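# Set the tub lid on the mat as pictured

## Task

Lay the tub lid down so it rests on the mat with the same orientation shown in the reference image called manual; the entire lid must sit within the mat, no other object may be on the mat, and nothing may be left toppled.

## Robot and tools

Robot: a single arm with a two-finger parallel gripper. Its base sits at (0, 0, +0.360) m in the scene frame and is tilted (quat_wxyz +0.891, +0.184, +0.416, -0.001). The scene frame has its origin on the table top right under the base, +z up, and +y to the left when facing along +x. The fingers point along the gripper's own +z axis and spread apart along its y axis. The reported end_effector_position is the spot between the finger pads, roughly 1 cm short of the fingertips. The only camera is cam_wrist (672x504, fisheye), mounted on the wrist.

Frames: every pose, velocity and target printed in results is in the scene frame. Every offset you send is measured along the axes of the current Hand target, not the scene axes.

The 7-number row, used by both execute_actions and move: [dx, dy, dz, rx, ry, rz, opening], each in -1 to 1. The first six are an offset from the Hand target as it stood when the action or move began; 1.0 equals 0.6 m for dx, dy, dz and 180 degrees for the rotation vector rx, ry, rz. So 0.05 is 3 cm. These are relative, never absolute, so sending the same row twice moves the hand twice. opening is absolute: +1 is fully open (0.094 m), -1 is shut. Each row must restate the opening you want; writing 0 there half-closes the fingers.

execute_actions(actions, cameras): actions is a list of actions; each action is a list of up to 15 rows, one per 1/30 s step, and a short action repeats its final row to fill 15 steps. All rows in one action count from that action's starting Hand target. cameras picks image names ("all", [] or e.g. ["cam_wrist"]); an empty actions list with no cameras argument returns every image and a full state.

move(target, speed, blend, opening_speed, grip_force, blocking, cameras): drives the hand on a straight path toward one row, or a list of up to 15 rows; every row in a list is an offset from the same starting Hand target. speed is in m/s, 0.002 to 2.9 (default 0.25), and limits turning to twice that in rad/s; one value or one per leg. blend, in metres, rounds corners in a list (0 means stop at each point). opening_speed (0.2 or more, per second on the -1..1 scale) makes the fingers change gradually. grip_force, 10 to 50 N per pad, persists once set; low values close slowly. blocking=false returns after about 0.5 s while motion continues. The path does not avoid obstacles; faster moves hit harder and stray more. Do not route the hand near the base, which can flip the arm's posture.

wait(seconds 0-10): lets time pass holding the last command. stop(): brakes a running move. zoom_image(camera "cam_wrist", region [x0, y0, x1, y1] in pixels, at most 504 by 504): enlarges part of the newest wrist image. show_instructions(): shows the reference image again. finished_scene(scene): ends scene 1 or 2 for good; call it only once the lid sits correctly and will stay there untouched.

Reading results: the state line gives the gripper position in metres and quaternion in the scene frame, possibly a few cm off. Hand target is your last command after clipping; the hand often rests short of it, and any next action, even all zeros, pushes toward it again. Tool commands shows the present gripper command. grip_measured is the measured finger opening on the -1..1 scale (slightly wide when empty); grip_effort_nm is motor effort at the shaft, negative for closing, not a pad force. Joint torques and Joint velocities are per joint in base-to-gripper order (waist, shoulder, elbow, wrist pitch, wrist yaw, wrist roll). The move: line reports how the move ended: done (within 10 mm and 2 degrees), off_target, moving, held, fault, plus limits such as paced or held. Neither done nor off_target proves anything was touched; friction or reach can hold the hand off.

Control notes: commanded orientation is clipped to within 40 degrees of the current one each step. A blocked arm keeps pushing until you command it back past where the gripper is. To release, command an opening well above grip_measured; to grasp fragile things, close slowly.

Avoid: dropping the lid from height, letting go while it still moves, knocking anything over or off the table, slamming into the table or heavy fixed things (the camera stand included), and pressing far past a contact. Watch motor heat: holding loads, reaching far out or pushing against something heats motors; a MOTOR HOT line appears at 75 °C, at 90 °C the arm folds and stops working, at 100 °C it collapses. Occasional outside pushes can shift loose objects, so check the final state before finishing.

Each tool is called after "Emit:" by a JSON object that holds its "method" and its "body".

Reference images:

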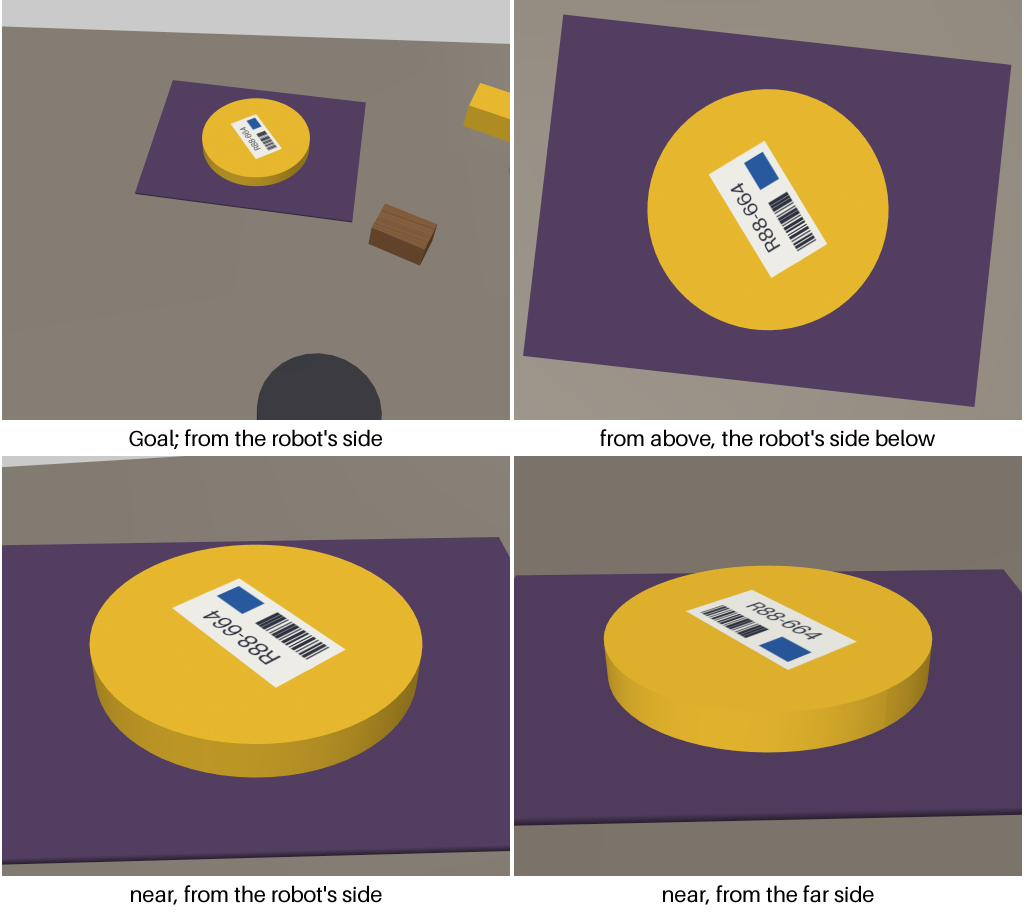

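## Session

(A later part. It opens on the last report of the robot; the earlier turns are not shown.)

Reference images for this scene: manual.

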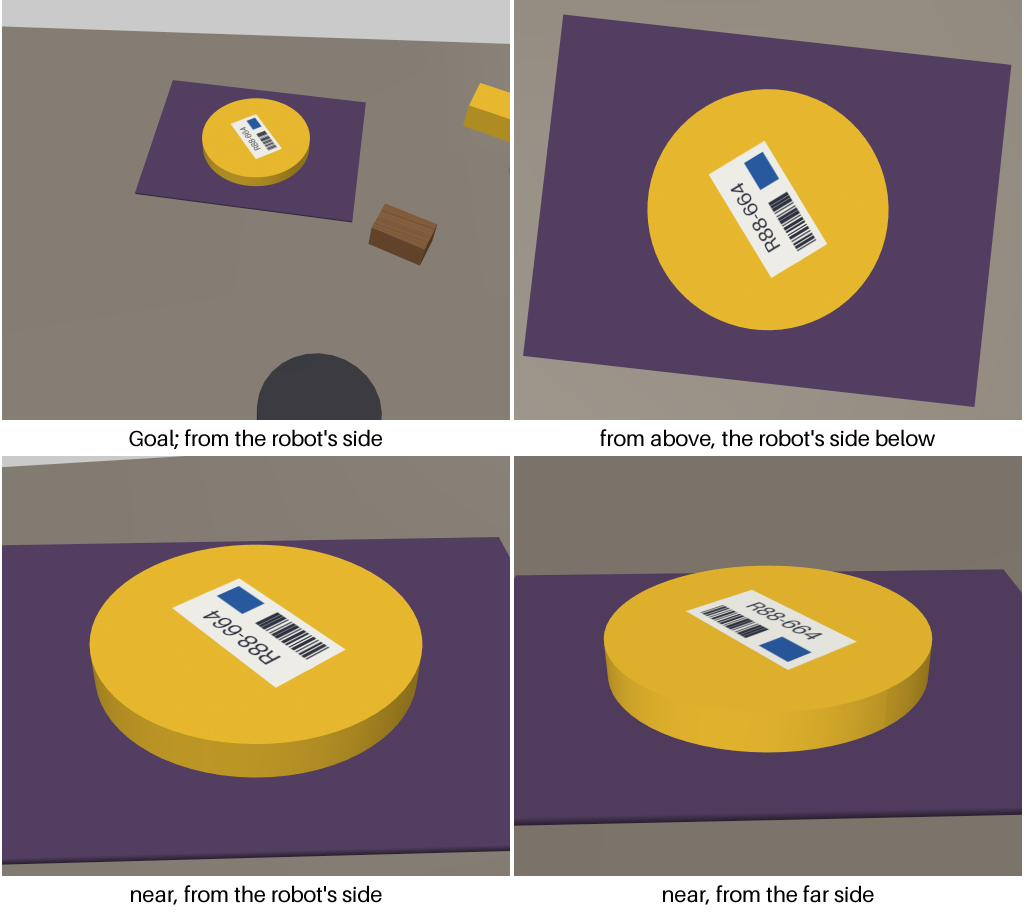

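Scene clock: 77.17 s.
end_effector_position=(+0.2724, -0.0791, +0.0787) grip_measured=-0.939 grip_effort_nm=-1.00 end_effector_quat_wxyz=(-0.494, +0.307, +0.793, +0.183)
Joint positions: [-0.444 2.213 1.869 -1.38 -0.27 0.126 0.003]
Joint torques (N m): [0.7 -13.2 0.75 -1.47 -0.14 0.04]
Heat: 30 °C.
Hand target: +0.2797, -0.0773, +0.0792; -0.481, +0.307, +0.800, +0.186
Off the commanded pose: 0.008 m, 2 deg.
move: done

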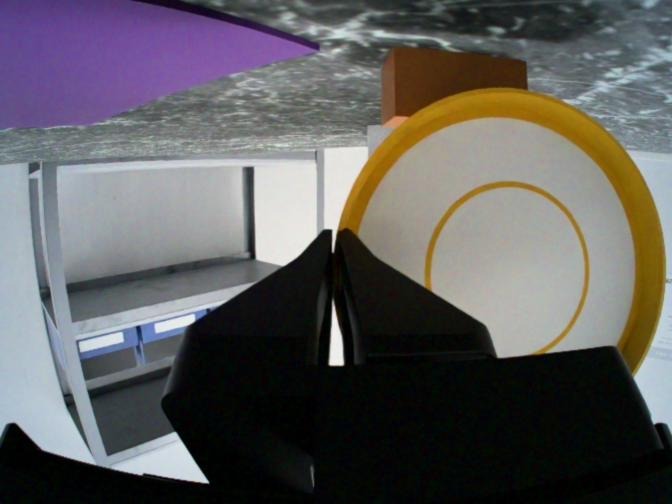

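Emit:
{"method": "move", "body": {"target": [-0.0324, 0, 0.0172, 0, 0, 0, -1], "speed": 0.06, "cameras": ["all"]}}

Scene clock: 78.33 s.
end_effector_position=(+0.2830, -0.0827, +0.0664) grip_measured=-0.939 grip_effort_nm=-1.00 end_effector_quat_wxyz=(-0.478, +0.306, +0.803, +0.183)
Joint positions: [-0.44 2.245 1.934 -1.376 -0.27 0.126 0.003]
Joint torques (N m): [0.51 -9.69 2.52 -1.49 -0.15 0.02]
Heat: 30 °C.
Hand target: +0.2797, -0.0773, +0.0572; -0.481, +0.307, +0.800, +0.186
Off the commanded pose: 0.011 m, 1 deg.
move: off_target

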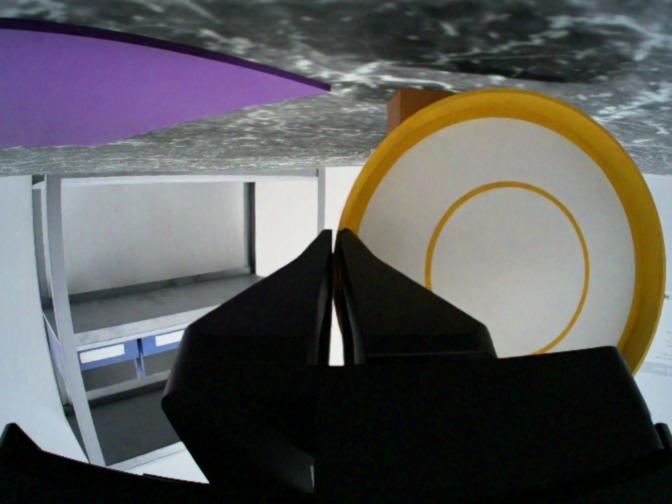

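Emit:
{"method": "move", "body": {"target": [0.0245, 0, 0.044, 0, 0, 0, -1], "speed": 0.08, "cameras": ["all"]}}

Emit:
{"method": "zoom_image", "body": {"camera": "cam_wrist", "region": [340, 50, 640, 200]}}

Scene clock: 79.53 s.
end_effector_position=(+0.2462, -0.0560, +0.0574) grip_measured=-0.939 grip_effort_nm=-1.00 end_effector_quat_wxyz=(-0.500, +0.303, +0.790, +0.184)
Joint positions: [-0.417 2.245 1.762 -1.249 -0.271 0.146 0.003]
Joint torques (N m): [0.68 -13.26 0.06 -1.46 -0.2 0.07]
Heat: 31 °C.
Hand target: +0.2573, -0.0571, +0.0578; -0.481, +0.307, +0.800, +0.186
Off the commanded pose: 0.011 m, 2 deg.
move: off_target

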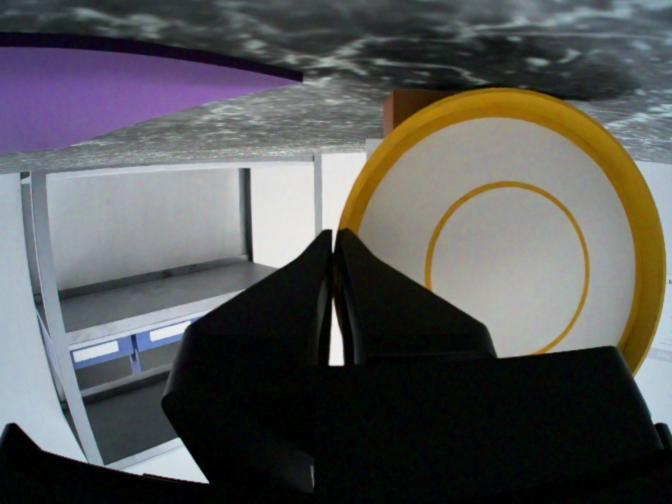

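Scaled by 1.680 from the camera's 672x504 image, which has a finer 960x720 frame.

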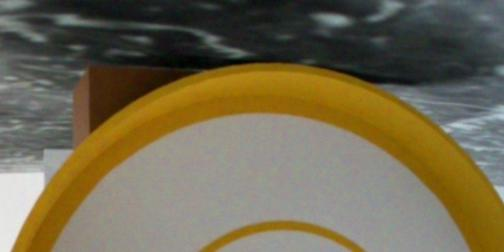

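Emit:
{"method": "move", "body": {"target": [0.018, 0, 0.027, 0, 0, 0, -1], "speed": 0.08, "cameras": ["all"]}}

Emit:
{"method": "zoom_image", "body": {"camera": "cam_wrist", "region": [340, 50, 640, 200]}}

Scene clock: 80.87 s.
end_effector_position=(+0.2326, -0.0440, +0.0591) grip_measured=-0.939 grip_effort_nm=-1.00 end_effector_quat_wxyz=(-0.497, +0.304, +0.792, +0.183)
Joint positions: [-0.404 2.208 1.648 -1.162 -0.272 0.161 0.003]
Joint torques (N m): [0.85 -12.63 -0.39 -1.48 -0.18 0.1]
Heat: 31 °C.
Hand target: +0.2429, -0.0441, +0.0597; -0.481, +0.307, +0.800, +0.186
Off the commanded pose: 0.010 m, 2 deg.
move: done

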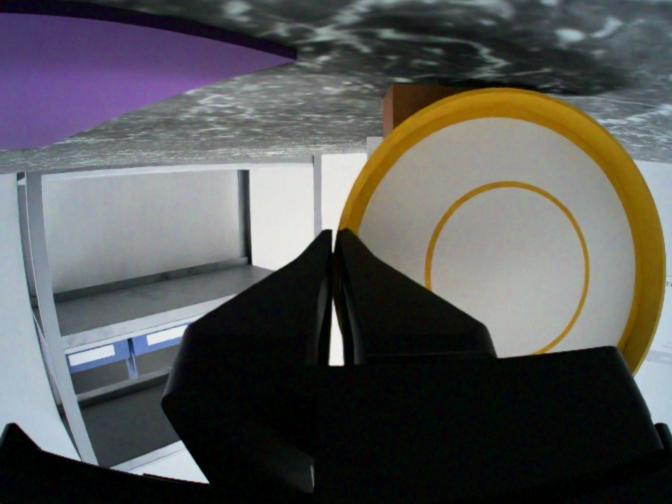

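Scaled by 1.680 from the camera's 672x504 image, which has a finer 960x720 frame.

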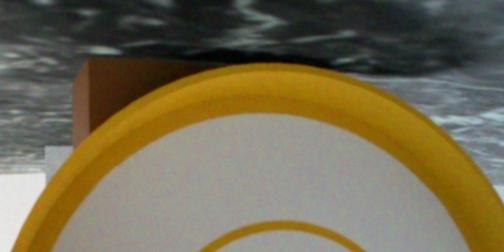

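Emit:
{"method": "move", "body": {"target": [-0.0088, 0, 0.0047, 0, 0, 0, -1], "speed": 0.04}}

Emit:
{"method": "move", "body": {"target": [-0.006, 0, 0.0032, 0, 0, 0, -1], "speed": 0.04, "cameras": ["all"]}}

Scene clock: 81.83 s.
end_effector_position=(+0.2362, -0.0456, +0.0573) grip_measured=-0.939 grip_effort_nm=-1.00 end_effector_quat_wxyz=(-0.492, +0.304, +0.795, +0.183)
Joint positions: [-0.404 2.208 1.658 -1.16 -0.272 0.162 0.003]
Joint torques (N m): [0.81 -10.96 0.69 -1.45 -0.19 0.08]
Heat: 31 °C.
Hand target: +0.2429, -0.0441, +0.0537; -0.481, +0.308, +0.800, +0.186
Off the commanded pose: 0.008 m, 1 deg.
move: done

Scene clock: 82.53 s.
end_effector_position=(+0.2394, -0.0469, +0.0565) grip_measured=-0.939 grip_effort_nm=-1.00 end_effector_quat_wxyz=(-0.489, +0.306, +0.796, +0.182)
Joint positions: [-0.404 2.208 1.669 -1.164 -0.273 0.167 0.003]
Joint torques (N m): [0.73 -9.94 1.07 -1.39 -0.18 0.04]
Heat: 31 °C.
Hand target: +0.2429, -0.0441, +0.0497; -0.481, +0.307, +0.800, +0.186
Off the commanded pose: 0.008 m, 1 deg.
move: done

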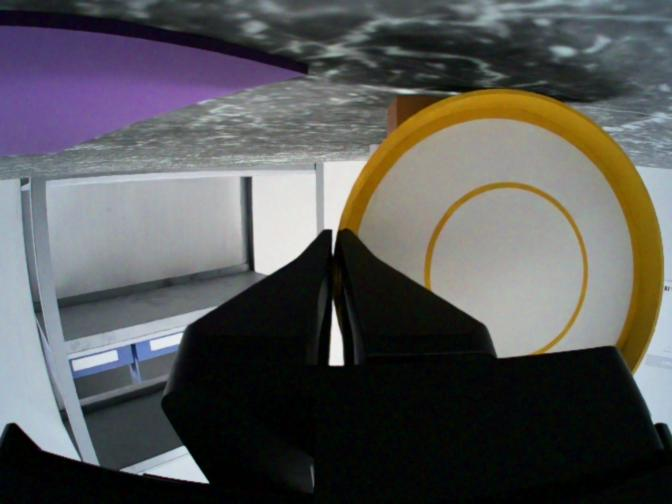

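Emit:
{"method": "move", "body": {"target": [0.0086, 0, 0.0185, 0, 0, 0, -1], "speed": 0.05, "cameras": ["all"]}}

Emit:
{"method": "zoom_image", "body": {"camera": "cam_wrist", "region": [340, 50, 640, 200]}}

Scene clock: 83.53 s.
end_effector_position=(+0.2295, -0.0390, +0.0561) grip_measured=-0.939 grip_effort_nm=-1.00 end_effector_quat_wxyz=(-0.496, +0.306, +0.792, +0.182)
Joint positions: [-0.395 2.208 1.625 -1.131 -0.273 0.175 0.003]
Joint torques (N m): [1.06 -10.37 -0.31 -1.23 -0.18 0.01]
Heat: 32 °C.
Hand target: +0.2338, -0.0360, +0.0490; -0.481, +0.307, +0.800, +0.185
Off the commanded pose: 0.009 m, 2 deg.
move: done

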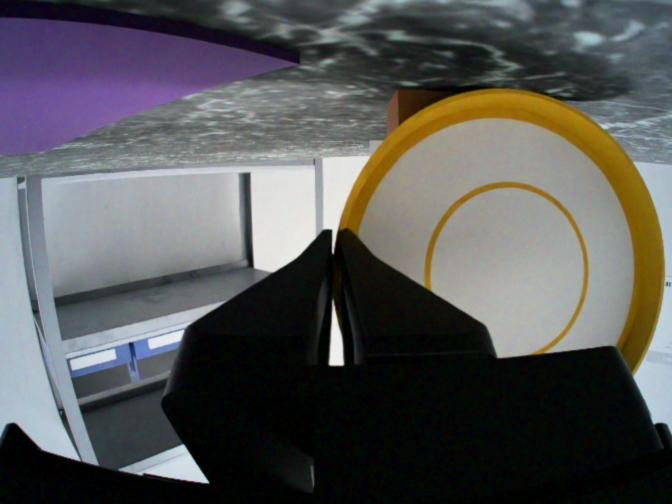

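Scaled by 1.680 from the camera's 672x504 image, which has a finer 960x720 frame.

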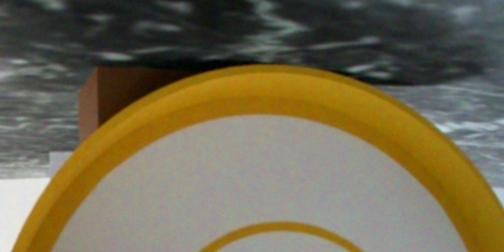

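Emit:
{"method": "move", "body": {"target": [0, 0, 0, 0, 0, 0, -0.7], "opening_speed": 0.2, "cameras": ["all"]}}

Scene clock: 85.30 s.
end_effector_position=(+0.2313, -0.0395, +0.0528) grip_measured=-0.702 grip_effort_nm=0.15 end_effector_quat_wxyz=(-0.489, +0.307, +0.796, +0.182)
Joint positions: [-0.395 2.208 1.625 -1.116 -0.274 0.176 0.014]
Joint torques (N m): [1.06 -10.47 -0.38 -1.38 -0.17 0.02]
Heat: 32 °C.
Hand target: +0.2338, -0.0359, +0.0491; -0.481, +0.307, +0.800, +0.186
Off the commanded pose: 0.006 m, 1 deg.
move: done

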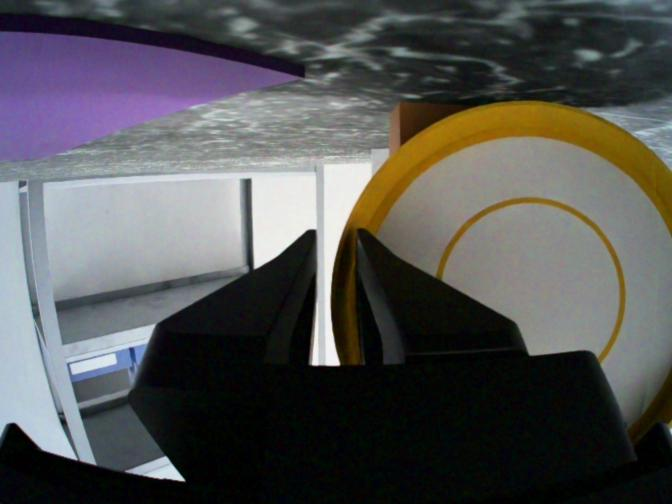

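Emit:
{"method": "move", "body": {"target": [[0, 0, 0, 0, 0, 0, -0.5], [0.005, 0, -0.10, 0, 0, 0, -0.5]], "speed": 0.1, "opening_speed": 0.3, "cameras": ["all"]}}

Scene clock: 87.63 s.
end_effector_position=(+0.2645, -0.0651, +0.0772) grip_measured=-0.502 grip_effort_nm=0.15 end_effector_quat_wxyz=(-0.493, +0.306, +0.793, +0.184)
Joint positions: [-0.421 2.189 1.785 -1.314 -0.274 0.147 0.023]
Joint torques (N m): [-0.42 -13.01 1.57 -1.62 -0.13 -0.11]
Heat: 32 °C.
Hand target: +0.2721, -0.0705, +0.0798; -0.481, +0.307, +0.800, +0.186
Off the commanded pose: 0.010 m, 2 deg.
move: done

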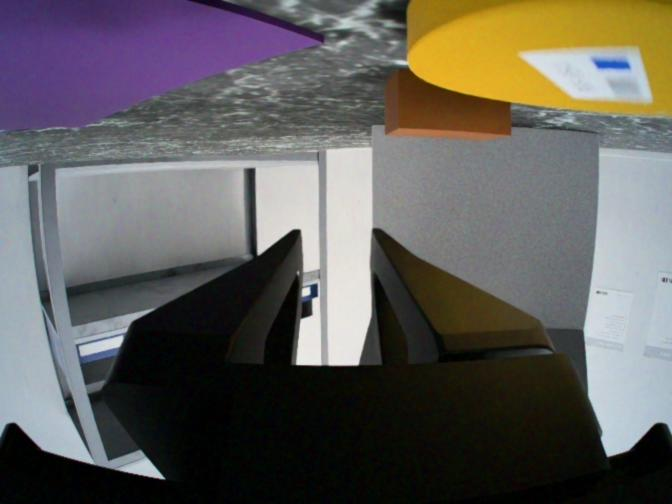

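Emit:
{"method": "move", "body": {"target": [0.12, 0, -0.13, 0, 0, 0, -0.5], "speed": 0.3}}

Emit:
{"method": "move", "body": {"target": [0, 0, 0, 0, -0.344, 0, -0.5], "speed": 0.5, "cameras": ["all"]}}

Scene clock: 104.80 s.
end_effector_position=(+0.2990, -0.0921, +0.1800) grip_measured=-0.502 grip_effort_nm=0.15 end_effector_quat_wxyz=(-0.482, +0.308, +0.799, +0.185)
Joint positions: [-0.455 1.906 1.744 -1.54 -0.274 0.112 0.023]
Joint torques (N m): [-0.49 -12.18 2.14 -1.62 -0.06 -0.11]
Motor temperatures (°C): [27 34 27 30 23 22 24]
Heat: 34 °C.
Hand target: +0.2982, -0.0942, +0.1799; -0.481, +0.307, +0.800, +0.186
Off the commanded pose: 0.002 m, 0 deg.
move: done

Scene clock: 107.03 s.
end_effector_position=(+0.3007, -0.0960, +0.1806) grip_measured=-0.502 grip_effort_nm=0.14 end_effector_quat_wxyz=(-0.002, +0.358, +0.934, +0.003)
Joint positions: [-0.242 1.021 0.595 -0.211 0.135 0.417 0.023]
Joint torques (N m): [1.05 -7.19 1.55 0.52 0.1 0.06]
Heat: 34 °C.
Hand target: +0.2982, -0.0942, +0.1799; -0.001, +0.359, +0.933, +0.001
Off the commanded pose: 0.003 m, 0 deg.
move: done

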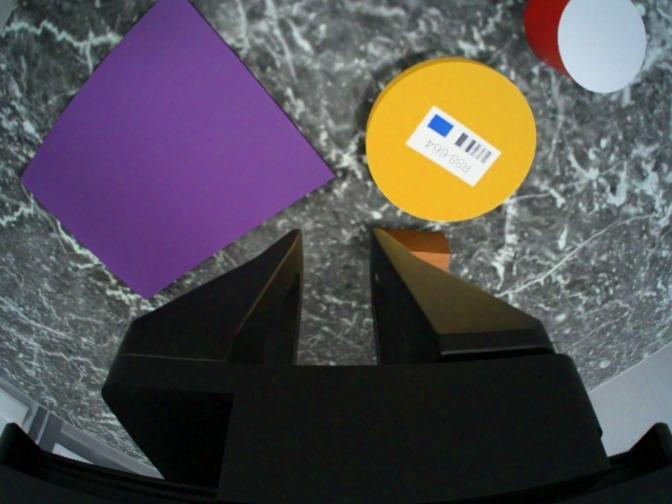

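Emit:
{"method": "zoom_image", "body": {"camera": "cam_wrist", "region": [340, 30, 580, 290]}}

Scaled by 1.938 from the camera's 672x504 image, which has a finer 960x720 frame.

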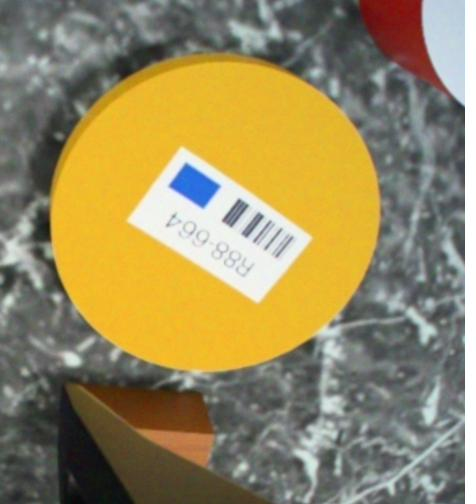

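Emit:
{"method": "move", "body": {"target": [-0.0487, -0.0615, 0.183, 0, 0, -0.2333, 1], "speed": 0.35, "cameras": ["all"]}}

Scene clock: 110.70 s.
end_effector_position=(+0.2977, -0.1404, +0.0758) grip_measured=+0.998 grip_effort_nm=0.14 end_effector_quat_wxyz=(+0.002, +0.002, +1.000, -0.002)
Joint positions: [-0.445 1.523 0.711 0.191 -0.02 -0.43 0.094]
Joint torques (N m): [-0.64 -6.87 1.09 0.51 -0.11 -0.11]
Heat: 33 °C.
Hand target: +0.2950, -0.1408, +0.0700; -0.001, +0.001, +1.000, +0.001
Off the commanded pose: 0.006 m, 1 deg.
move: done

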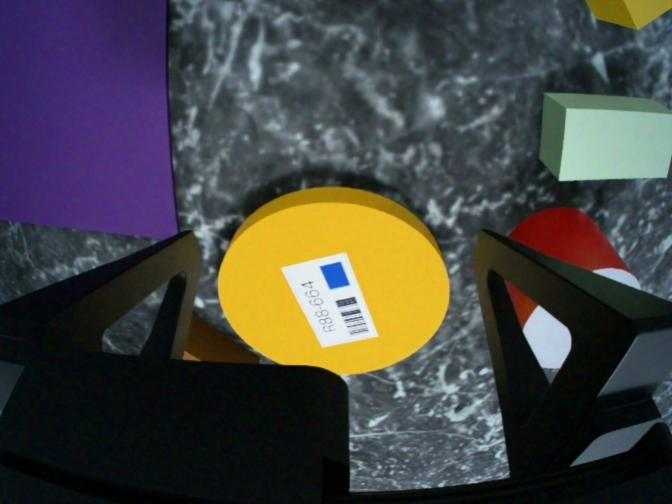

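Emit:
{"method": "move", "body": {"target": [0.02, 0.003, 0.095, 0, 0, 0, 1], "speed": 0.12, "cameras": ["all"]}}

Scene clock: 112.30 s.
end_effector_position=(+0.2884, -0.1393, +0.0187) grip_measured=+0.998 grip_effort_nm=0.14 end_effector_quat_wxyz=(+0.003, +0.002, +1.000, -0.003)
Joint positions: [-0.45 1.783 0.792 0.372 -0.025 -0.433 0.094]
Joint torques (N m): [-0.7 -7.08 -0.13 0.58 -0.12 -0.11]
Heat: 33 °C.
Hand target: +0.2829, -0.1389, +0.0130; -0.001, +0.001, +1.000, +0.001
Off the commanded pose: 0.008 m, 1 deg.
move: done

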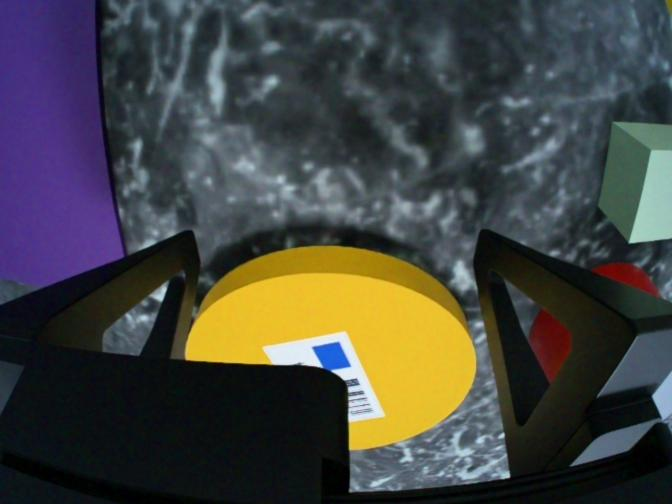

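Emit:
{"method": "move", "body": {"target": [0.038, -0.003, 0.006, 0, 0, 0, 1], "speed": 0.06, "cameras": ["all"]}}

Scene clock: 113.53 s.
end_effector_position=(+0.2703, -0.1436, +0.0145) grip_measured=+0.998 grip_effort_nm=0.15 end_effector_quat_wxyz=(+0.008, +0.002, +1.000, -0.005)
Joint positions: [-0.486 1.816 0.744 0.463 -0.054 -0.454 0.094]
Joint torques (N m): [-0.98 -6.71 -1.44 0.58 -0.11 -0.08]
Heat: 33 °C.
Hand target: +0.2601, -0.1406, +0.0095; -0.001, +0.001, +1.000, +0.001
Off the commanded pose: 0.012 m, 1 deg.
move: off_target

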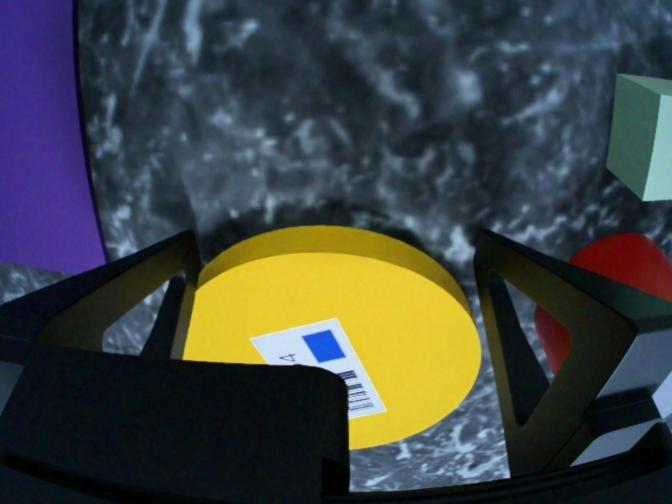

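Emit:
{"method": "move", "body": {"target": [0.037, 0.003, 0.001, 0, 0, 0, 1], "speed": 0.06, "cameras": ["all"]}}

Scene clock: 114.80 s.
end_effector_position=(+0.2490, -0.1420, +0.0130) grip_measured=+0.998 grip_effort_nm=0.14 end_effector_quat_wxyz=(+0.008, +0.001, +1.000, -0.006)
Joint positions: [-0.513 1.849 0.681 0.558 -0.076 -0.471 0.094]
Joint torques (N m): [-1.2 -6.38 -2.06 0.6 -0.14 -0.11]
Heat: 33 °C.
Hand target: +0.2378, -0.1387, +0.0089; -0.001, +0.001, +1.000, +0.001
Off the commanded pose: 0.012 m, 1 deg.
move: off_target

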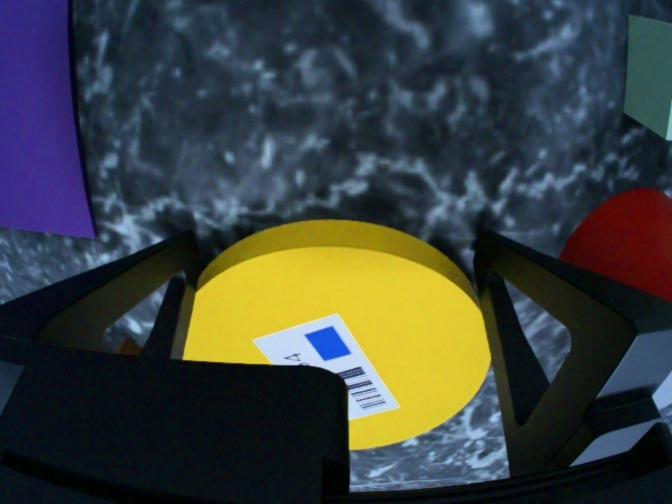

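Emit:
{"method": "move", "body": {"target": [0, 0, 0, 0, 0, 0, 0.8], "grip_force": 20, "opening_speed": 0.2, "cameras": ["all"]}}

Scene clock: 116.90 s.
end_effector_position=(+0.2493, -0.1420, +0.0130) grip_measured=+0.802 grip_effort_nm=-0.09 end_effector_quat_wxyz=(+0.009, +0.001, +1.000, -0.005)
Joint positions: [-0.513 1.849 0.681 0.56 -0.077 -0.471 0.085]
Joint torques (N m): [-1.13 -6.26 -2.18 0.54 -0.09 -0.08]
Heat: 33 °C.
Hand target: +0.2378, -0.1387, +0.0089; -0.001, +0.001, +1.000, +0.001
Off the commanded pose: 0.013 m, 1 deg.
grip_force (N): 20
move: off_target

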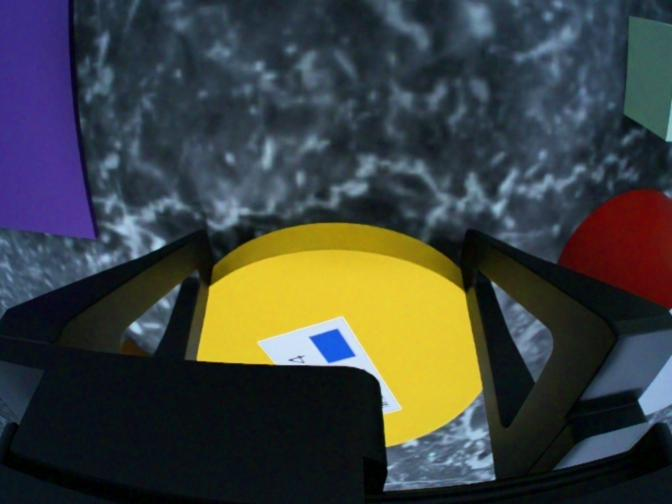

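Emit:
{"method": "move", "body": {"target": [0, 0, 0, 0, 0, 0, 0.65], "opening_speed": 0.2, "cameras": ["all"]}}

Scene clock: 117.93 s.
end_effector_position=(+0.2495, -0.1421, +0.0130) grip_measured=+0.652 grip_effort_nm=-0.09 end_effector_quat_wxyz=(+0.009, +0.001, +1.000, -0.006)
Joint positions: [-0.513 1.849 0.681 0.56 -0.077 -0.471 0.078]
Joint torques (N m): [-1.16 -6.27 -2.07 0.56 -0.1 -0.11]
Heat: 33 °C.
Hand target: +0.2377, -0.1387, +0.0089; -0.001, +0.001, +1.000, +0.001
Off the commanded pose: 0.013 m, 1 deg.
grip_force (N): 20
move: off_target

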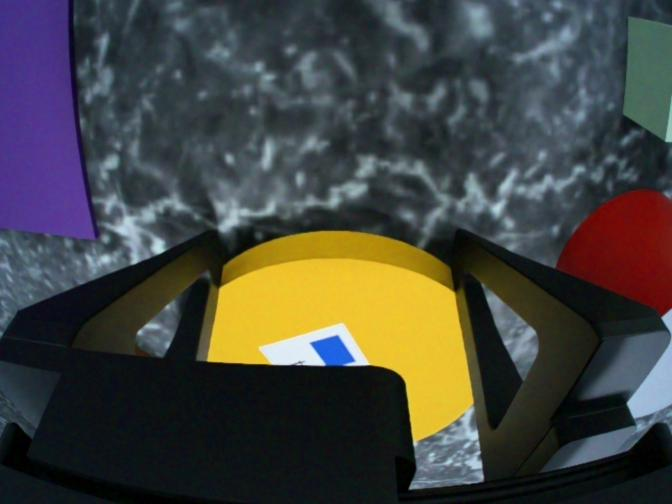

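Emit:
{"method": "move", "body": {"target": [0, 0, -0.05, 0, 0, 0, 0.62], "speed": 0.05, "cameras": ["all"]}}

Scene clock: 120.57 s.
end_effector_position=(+0.2411, -0.1387, +0.0352) grip_measured=+0.622 grip_effort_nm=-0.09 end_effector_quat_wxyz=(+0.002, +0.002, +1.000, -0.002)
Joint positions: [-0.522 1.752 0.604 0.525 -0.083 -0.476 0.076]
Joint torques (N m): [-1.17 -9.2 -2.21 0.3 -0.14 -0.1]
Heat: 33 °C.
Hand target: +0.2378, -0.1389, +0.0389; -0.001, +0.001, +1.000, +0.001
Off the commanded pose: 0.005 m, 1 deg.
grip_force (N): 20
move: done

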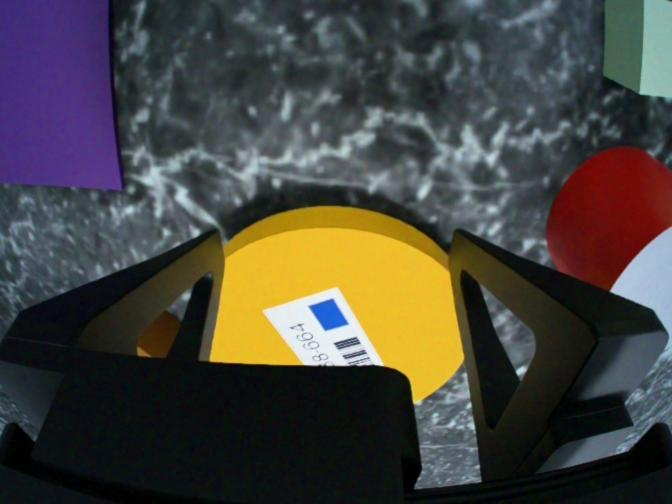

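Emit:
{"method": "zoom_image", "body": {"camera": "cam_wrist", "region": [190, 170, 490, 400]}}

Scaled by 1.680 from the camera's 672x504 image, which has a finer 960x720 frame.

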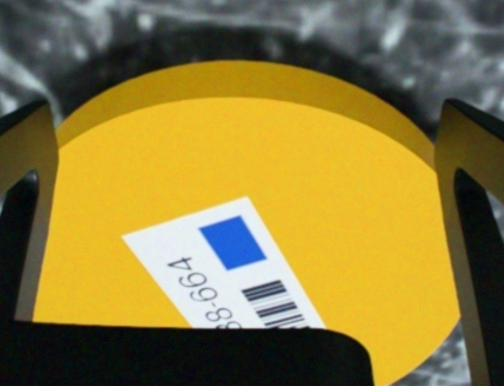

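Emit:
{"method": "move", "body": {"target": [0, 0, -0.04, 0, 0, 0, 0.6], "speed": 0.05, "cameras": ["all"]}}

Scene clock: 122.00 s.
end_effector_position=(+0.2406, -0.1386, +0.0593) grip_measured=+0.602 grip_effort_nm=-0.09 end_effector_quat_wxyz=(+0.001, +0.002, +1.000, -0.002)
Joint positions: [-0.53 1.631 0.547 0.458 -0.09 -0.482 0.075]
Joint torques (N m): [-1.17 -9.07 -1.68 0.32 -0.14 -0.12]
Heat: 33 °C.
Hand target: +0.2381, -0.1390, +0.0629; +0.000, +0.001, +1.000, +0.001
Off the commanded pose: 0.005 m, 0 deg.
grip_force (N): 20
move: done

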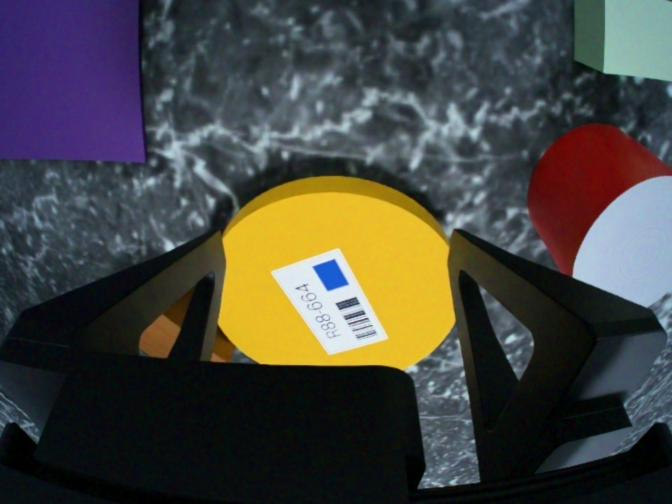

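Emit:
{"method": "move", "body": {"target": [0, 0, -0.05, 0, 0, 0, 0.6], "speed": 0.06, "cameras": ["all"]}}

Scene clock: 125.10 s.
end_effector_position=(+0.2401, -0.1387, +0.0896) grip_measured=+0.602 grip_effort_nm=-0.09 end_effector_quat_wxyz=(+0.000, +0.002, +1.000, -0.001)
Joint positions: [-0.543 1.466 0.489 0.349 -0.101 -0.489 0.075]
Joint torques (N m): [-1.2 -8.65 -1.03 0.29 -0.13 -0.11]
Heat: 33 °C.
Hand target: +0.2380, -0.1391, +0.0929; -0.001, +0.001, +1.000, +0.001
Off the commanded pose: 0.004 m, 0 deg.
grip_force (N): 20
move: done

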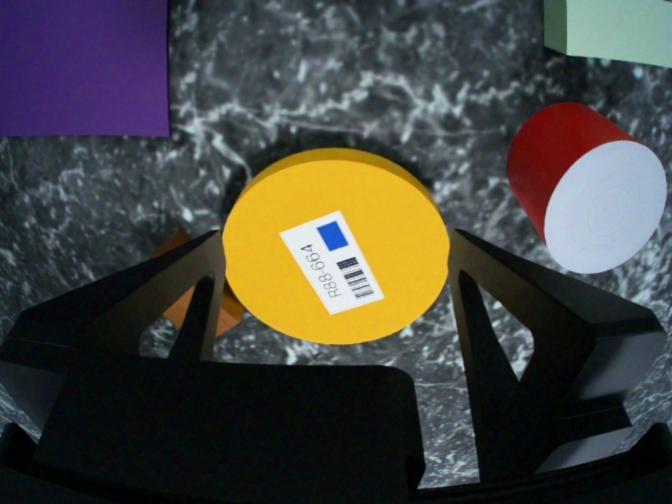

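Emit:
{"method": "move", "body": {"target": [0.105, 0, 0.05, 0, 0, 0, 0.1], "speed": 0.2, "cameras": ["all"]}}

Scene clock: 127.90 s.
end_effector_position=(+0.1849, -0.1424, +0.0650) grip_measured=+0.102 grip_effort_nm=-0.09 end_effector_quat_wxyz=(+0.008, -0.001, +1.000, -0.006)
Joint positions: [-0.659 1.72 0.377 0.722 -0.194 -0.559 0.052]
Joint torques (N m): [-1.85 -4.82 -2.88 0.55 -0.13 -0.11]
Heat: 32 °C.
Hand target: +0.1750, -0.1389, +0.0630; -0.001, +0.001, +1.000, +0.001
Off the commanded pose: 0.011 m, 1 deg.
grip_force (N): 20
move: off_target

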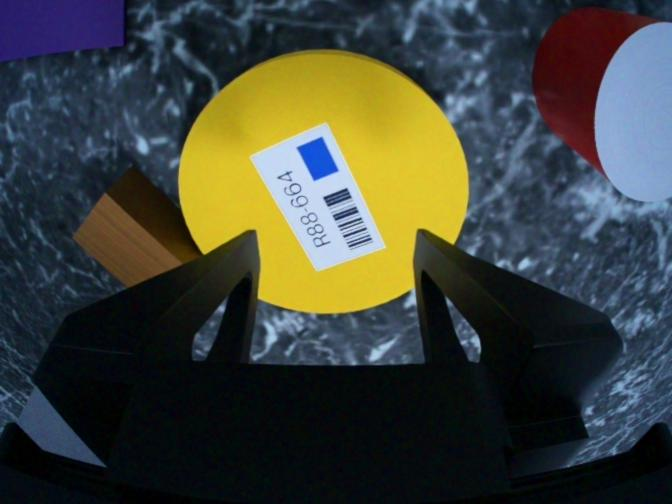

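Emit:
{"method": "move", "body": {"target": [0.01, 0, 0.055, 0, 0, 0, 0.1], "speed": 0.12}}

Emit:
{"method": "move", "body": {"target": [0, 0, 0.022, 0, 0, 0, 0.1], "speed": 0.04, "cameras": ["all"]}}

Scene clock: 129.20 s.
end_effector_position=(+0.1703, -0.1404, +0.0343) grip_measured=+0.102 grip_effort_nm=-0.09 end_effector_quat_wxyz=(+0.000, +0.001, +1.000, -0.001)
Joint positions: [-0.659 1.917 0.443 0.835 -0.194 -0.559 0.052]
Joint torques (N m): [-0.96 -4.92 -2.25 0.5 -0.01 -0.05]
Heat: 32 °C.
Hand target: +0.1689, -0.1388, +0.0300; -0.001, +0.001, +1.000, +0.001
Off the commanded pose: 0.005 m, 0 deg.
grip_force (N): 20
move: done

Scene clock: 129.90 s.
end_effector_position=(+0.1700, -0.1410, +0.0239) grip_measured=+0.102 grip_effort_nm=-0.07 end_effector_quat_wxyz=(+0.000, +0.000, +1.000, +0.000)
Joint positions: [-0.654 1.967 0.476 0.851 -0.192 -0.559 0.052]
Joint torques (N m): [-0.49 -4.18 -1.65 0.56 0.04 0.05]
Heat: 32 °C.
Hand target: +0.1689, -0.1388, +0.0168; -0.001, +0.001, +1.000, +0.001
Off the commanded pose: 0.008 m, 0 deg.
grip_force (N): 20
move: done

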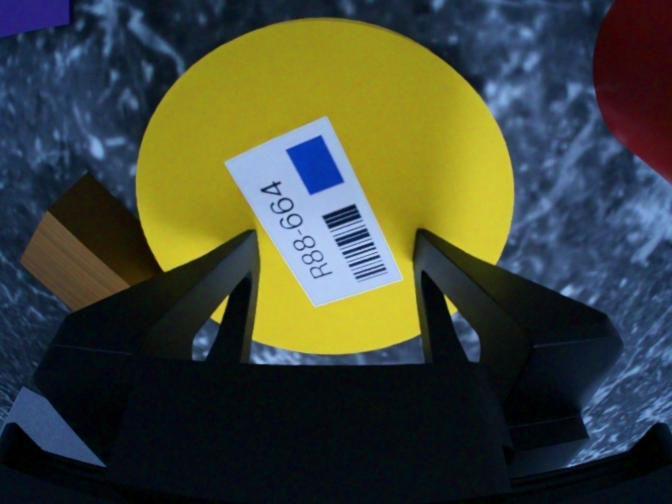

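Emit:
{"method": "move", "body": {"target": [[0, 0, 0.012, 0, 0, 0, 0.1], [-0.32, 0, 0.014, 0, 0, -0.089, 0.1]], "speed": 0.08, "cameras": ["all"]}}

Scene clock: 133.73 s.
end_effector_position=(+0.3396, -0.1451, +0.0255) grip_measured=+0.102 grip_effort_nm=-0.06 end_effector_quat_wxyz=(-0.047, -0.130, +0.990, -0.004)
Joint positions: [-0.375 1.766 1.062 -0.001 0.088 -0.65 0.052]
Joint torques (N m): [1.11 -6.72 2.78 1.3 -0.45 -0.13]
Heat: 32 °C.
Hand target: +0.3608, -0.1390, +0.0082; -0.001, -0.139, +0.990, +0.001
Off the commanded pose: 0.028 m, 5 deg.
grip_force (N): 20
move: off_target

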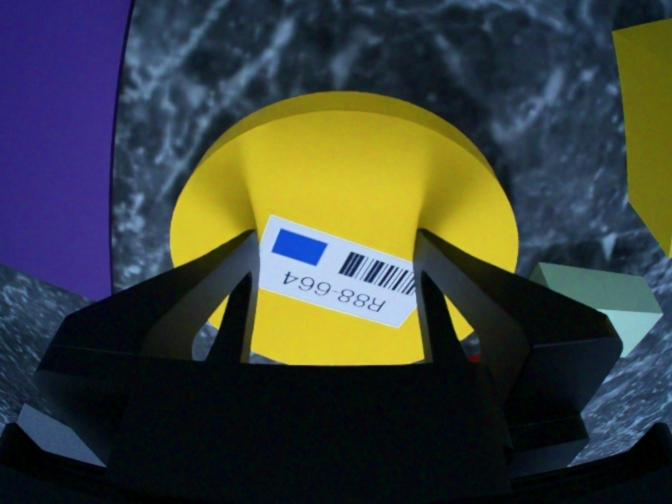

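Emit:
{"method": "move", "body": {"target": [-0.05, 0.12, 0, 0, 0, 0, 0.1], "speed": 0.06, "cameras": ["all"]}}

Scene clock: 135.70 s.
end_effector_position=(+0.3872, -0.0839, +0.0235) grip_measured=+0.102 grip_effort_nm=-0.06 end_effector_quat_wxyz=(+0.014, -0.131, +0.991, -0.029)
Joint positions: [-0.174 1.8 1.056 0.153 0.238 -0.548 0.052]
Joint torques (N m): [2.93 -6.56 0.28 0.6 -0.32 0.04]
Heat: 32 °C.
Hand target: +0.3700, -0.0616, +0.0083; -0.001, -0.138, +0.990, +0.001
Off the commanded pose: 0.032 m, 4 deg.
grip_force (N): 20
move: off_target

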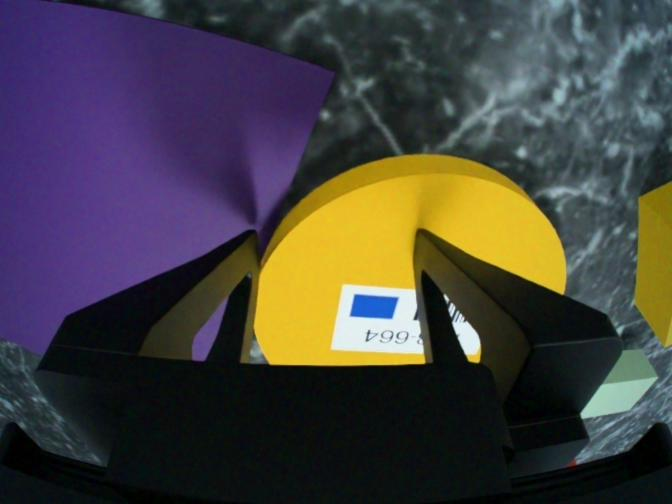

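Emit:
{"method": "move", "body": {"target": [[0, 0, -0.05, 0, 0, 0, 0.1], [0.04, -0.231, -0.16, 0, 0, 0.617, 1]], "speed": [0.1, 0.35], "blend": 0.03, "grip_force": 50, "cameras": ["all"]}}

Scene clock: 141.00 s.
end_effector_position=(+0.3766, -0.1950, +0.0936) grip_measured=+0.998 grip_effort_nm=0.15 end_effector_quat_wxyz=(-0.013, +0.735, +0.678, -0.003)
Joint positions: [-0.501 1.561 1.147 -0.24 -0.073 1.181 0.094]
Joint torques (N m): [-1.11 -13.26 3.71 0.18 -0.07 0.04]
Heat: 32 °C.
Hand target: +0.3850, -0.2017, +0.1040; -0.001, +0.738, +0.675, +0.000
Off the commanded pose: 0.015 m, 1 deg.
move: off_target; blend cut to 0.0139 m at target 1; target 2's new opening was sent with the hand 0.015 m and 1 deg from that target

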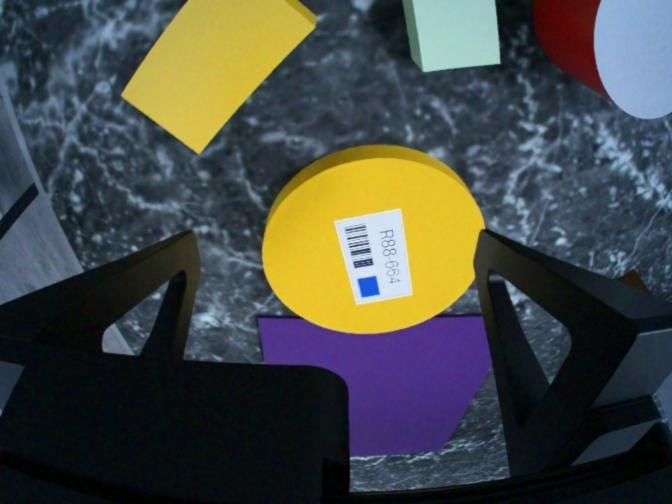

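Emit:
{"method": "move", "body": {"target": [-0.0263, -0.031, 0.123, 0, 0, 0, 1], "speed": 0.15, "cameras": ["all"]}}

Scene clock: 142.47 s.
end_effector_position=(+0.3698, -0.2126, +0.0371) grip_measured=+0.998 grip_effort_nm=0.14 end_effector_quat_wxyz=(+0.002, +0.738, +0.674, +0.003)
Joint positions: [-0.542 1.759 1.207 -0.073 -0.107 1.17 0.094]
Joint torques (N m): [-1.47 -9.43 2.73 0.5 -0.09 -0.11]
Heat: 33 °C.
Hand target: +0.3650, -0.2155, +0.0301; -0.001, +0.738, +0.675, +0.000
Off the commanded pose: 0.009 m, 0 deg.
move: done

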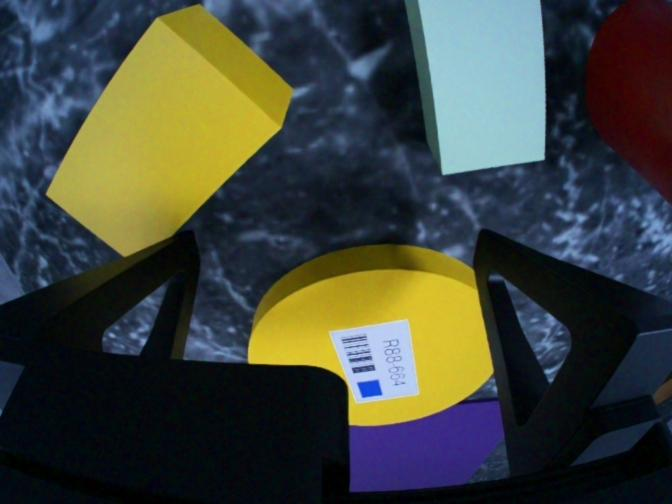

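Emit:
{"method": "move", "body": {"target": [[-0.003, -0.02, 0, 0, 0, 0, 1], [-0.003, -0.02, 0.036, 0, 0, 0, 1]], "speed": 0.08, "cameras": ["all"]}}

Scene clock: 144.23 s.
end_effector_position=(+0.3584, -0.2162, +0.0169) grip_measured=+0.998 grip_effort_nm=0.15 end_effector_quat_wxyz=(+0.004, +0.738, +0.674, +0.004)
Joint positions: [-0.559 1.826 1.206 -0.003 -0.12 1.16 0.094]
Joint torques (N m): [-1.2 -9.16 2.3 0.49 -0.04 -0.08]
Heat: 33 °C.
Hand target: +0.3529, -0.2163, +0.0086; -0.001, +0.738, +0.675, +0.000
Off the commanded pose: 0.010 m, 1 deg.
move: done

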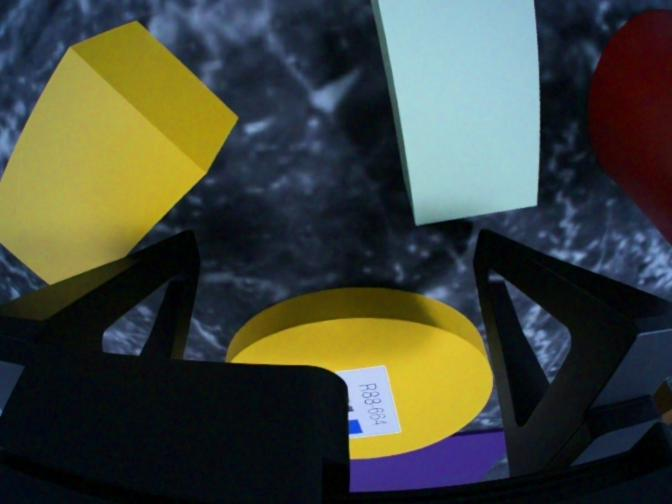

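Emit:
{"method": "move", "body": {"target": [0.05, -0.013, 0.002, 0, 0, 0, 1], "speed": 0.06, "cameras": ["all"]}}

Scene clock: 145.43 s.
end_effector_position=(+0.3536, -0.1877, +0.0112) grip_measured=+0.998 grip_effort_nm=0.15 end_effector_quat_wxyz=(+0.001, +0.736, +0.677, +0.007)
Joint positions: [-0.5 1.826 1.136 0.069 -0.08 1.187 0.094]
Joint torques (N m): [-0.2 -10.06 0.57 0.53 0.09 0.06]
Heat: 33 °C.
Hand target: +0.3479, -0.1856, +0.0074; -0.001, +0.738, +0.675, +0.000
Off the commanded pose: 0.007 m, 1 deg.
move: done

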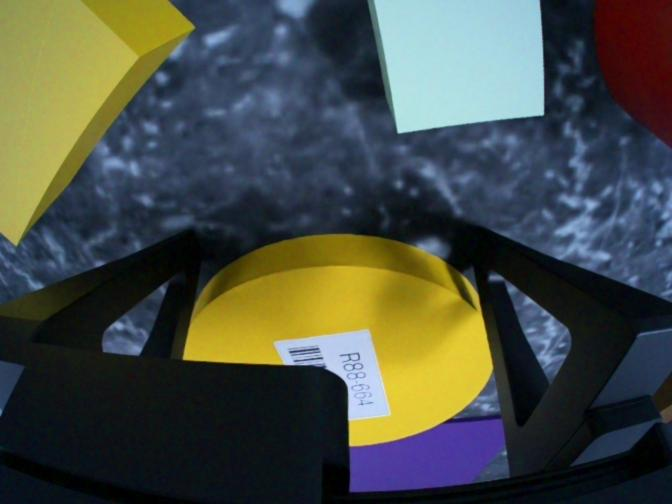

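Emit:
{"method": "move", "body": {"target": [0.045, 0, -0.003, 0, 0, 0, 1], "speed": 0.05, "cameras": ["all"]}}

Scene clock: 146.53 s.
end_effector_position=(+0.3537, -0.1758, +0.0101) grip_measured=+0.998 grip_effort_nm=0.13 end_effector_quat_wxyz=(+0.018, +0.738, +0.674, -0.011)
Joint positions: [-0.448 1.821 1.096 0.123 0.008 1.225 0.094]
Joint torques (N m): [1.47 -10.62 -0.02 0.36 -0.2 0.1]
Heat: 33 °C.
Hand target: +0.3502, -0.1588, +0.0093; -0.001, +0.738, +0.675, +0.000
Off the commanded pose: 0.017 m, 3 deg.
move: off_target

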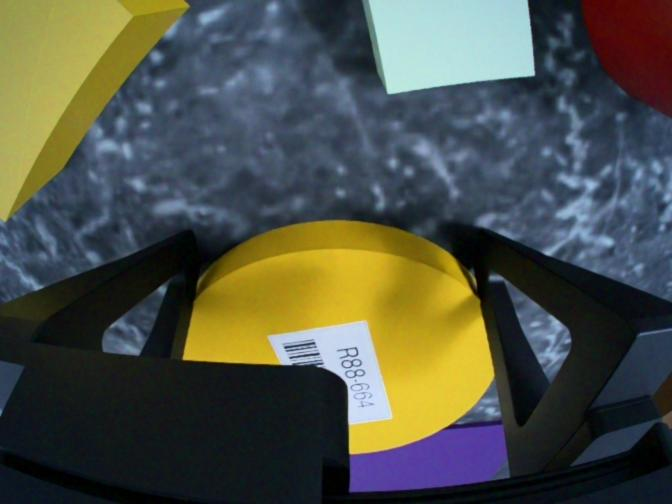

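Emit:
{"method": "move", "body": {"target": [[0, 0, 0, 0, 0, 0, 0.88], [0.015, 0, -0.06, 0, 0, 0, 0.86]], "speed": 0.05, "opening_speed": 0.3, "cameras": ["all"]}}

Scene clock: 148.93 s.
end_effector_position=(+0.3543, -0.1690, +0.0417) grip_measured=+0.863 grip_effort_nm=-0.15 end_effector_quat_wxyz=(+0.025, +0.740, +0.672, -0.014)
Joint positions: [-0.426 1.695 1.006 0.097 0.038 1.243 0.088]
Joint torques (N m): [1.81 -11.69 0.21 0.09 -0.29 0.04]
Heat: 33 °C.
Hand target: +0.3511, -0.1498, +0.0453; -0.001, +0.738, +0.675, +0.000
Off the commanded pose: 0.020 m, 3 deg.
move: off_target; target 2's new opening was sent with the hand 0.020 m and 3 deg from that target

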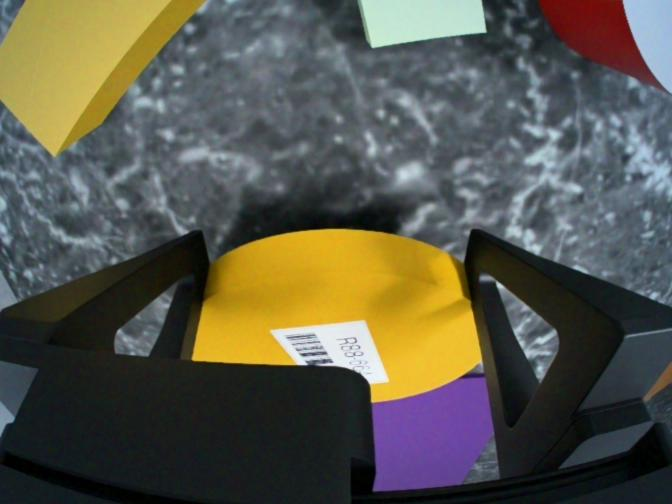

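Emit:
{"method": "move", "body": {"target": [[0.012, 0, -0.025, 0, 0, 0, 0.84], [0.03, 0, -0.047, 0, 0, 0, 0.83]], "speed": 0.05, "blend": 0.005, "opening_speed": 0.3, "cameras": ["all"]}}

Scene clock: 150.77 s.
end_effector_position=(+0.3566, -0.1534, +0.0710) grip_measured=+0.833 grip_effort_nm=-0.14 end_effector_quat_wxyz=(+0.028, +0.741, +0.671, -0.018)
Joint positions: [-0.373 1.577 0.938 0.047 0.091 1.274 0.086]
Joint torques (N m): [2.32 -11.07 0.43 0.13 -0.34 0.06]
Heat: 33 °C.
Hand target: +0.3528, -0.1320, +0.0736; -0.001, +0.738, +0.675, +0.000
Off the commanded pose: 0.022 m, 4 deg.
move: off_target; target 2's new opening was sent with the hand 0.022 m and 4 deg from that target

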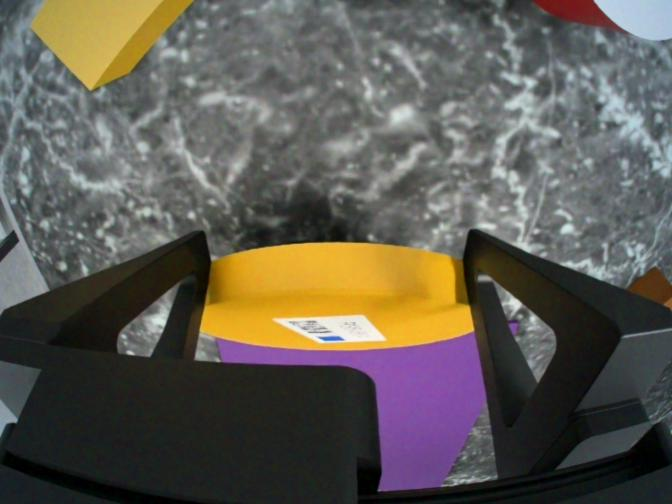

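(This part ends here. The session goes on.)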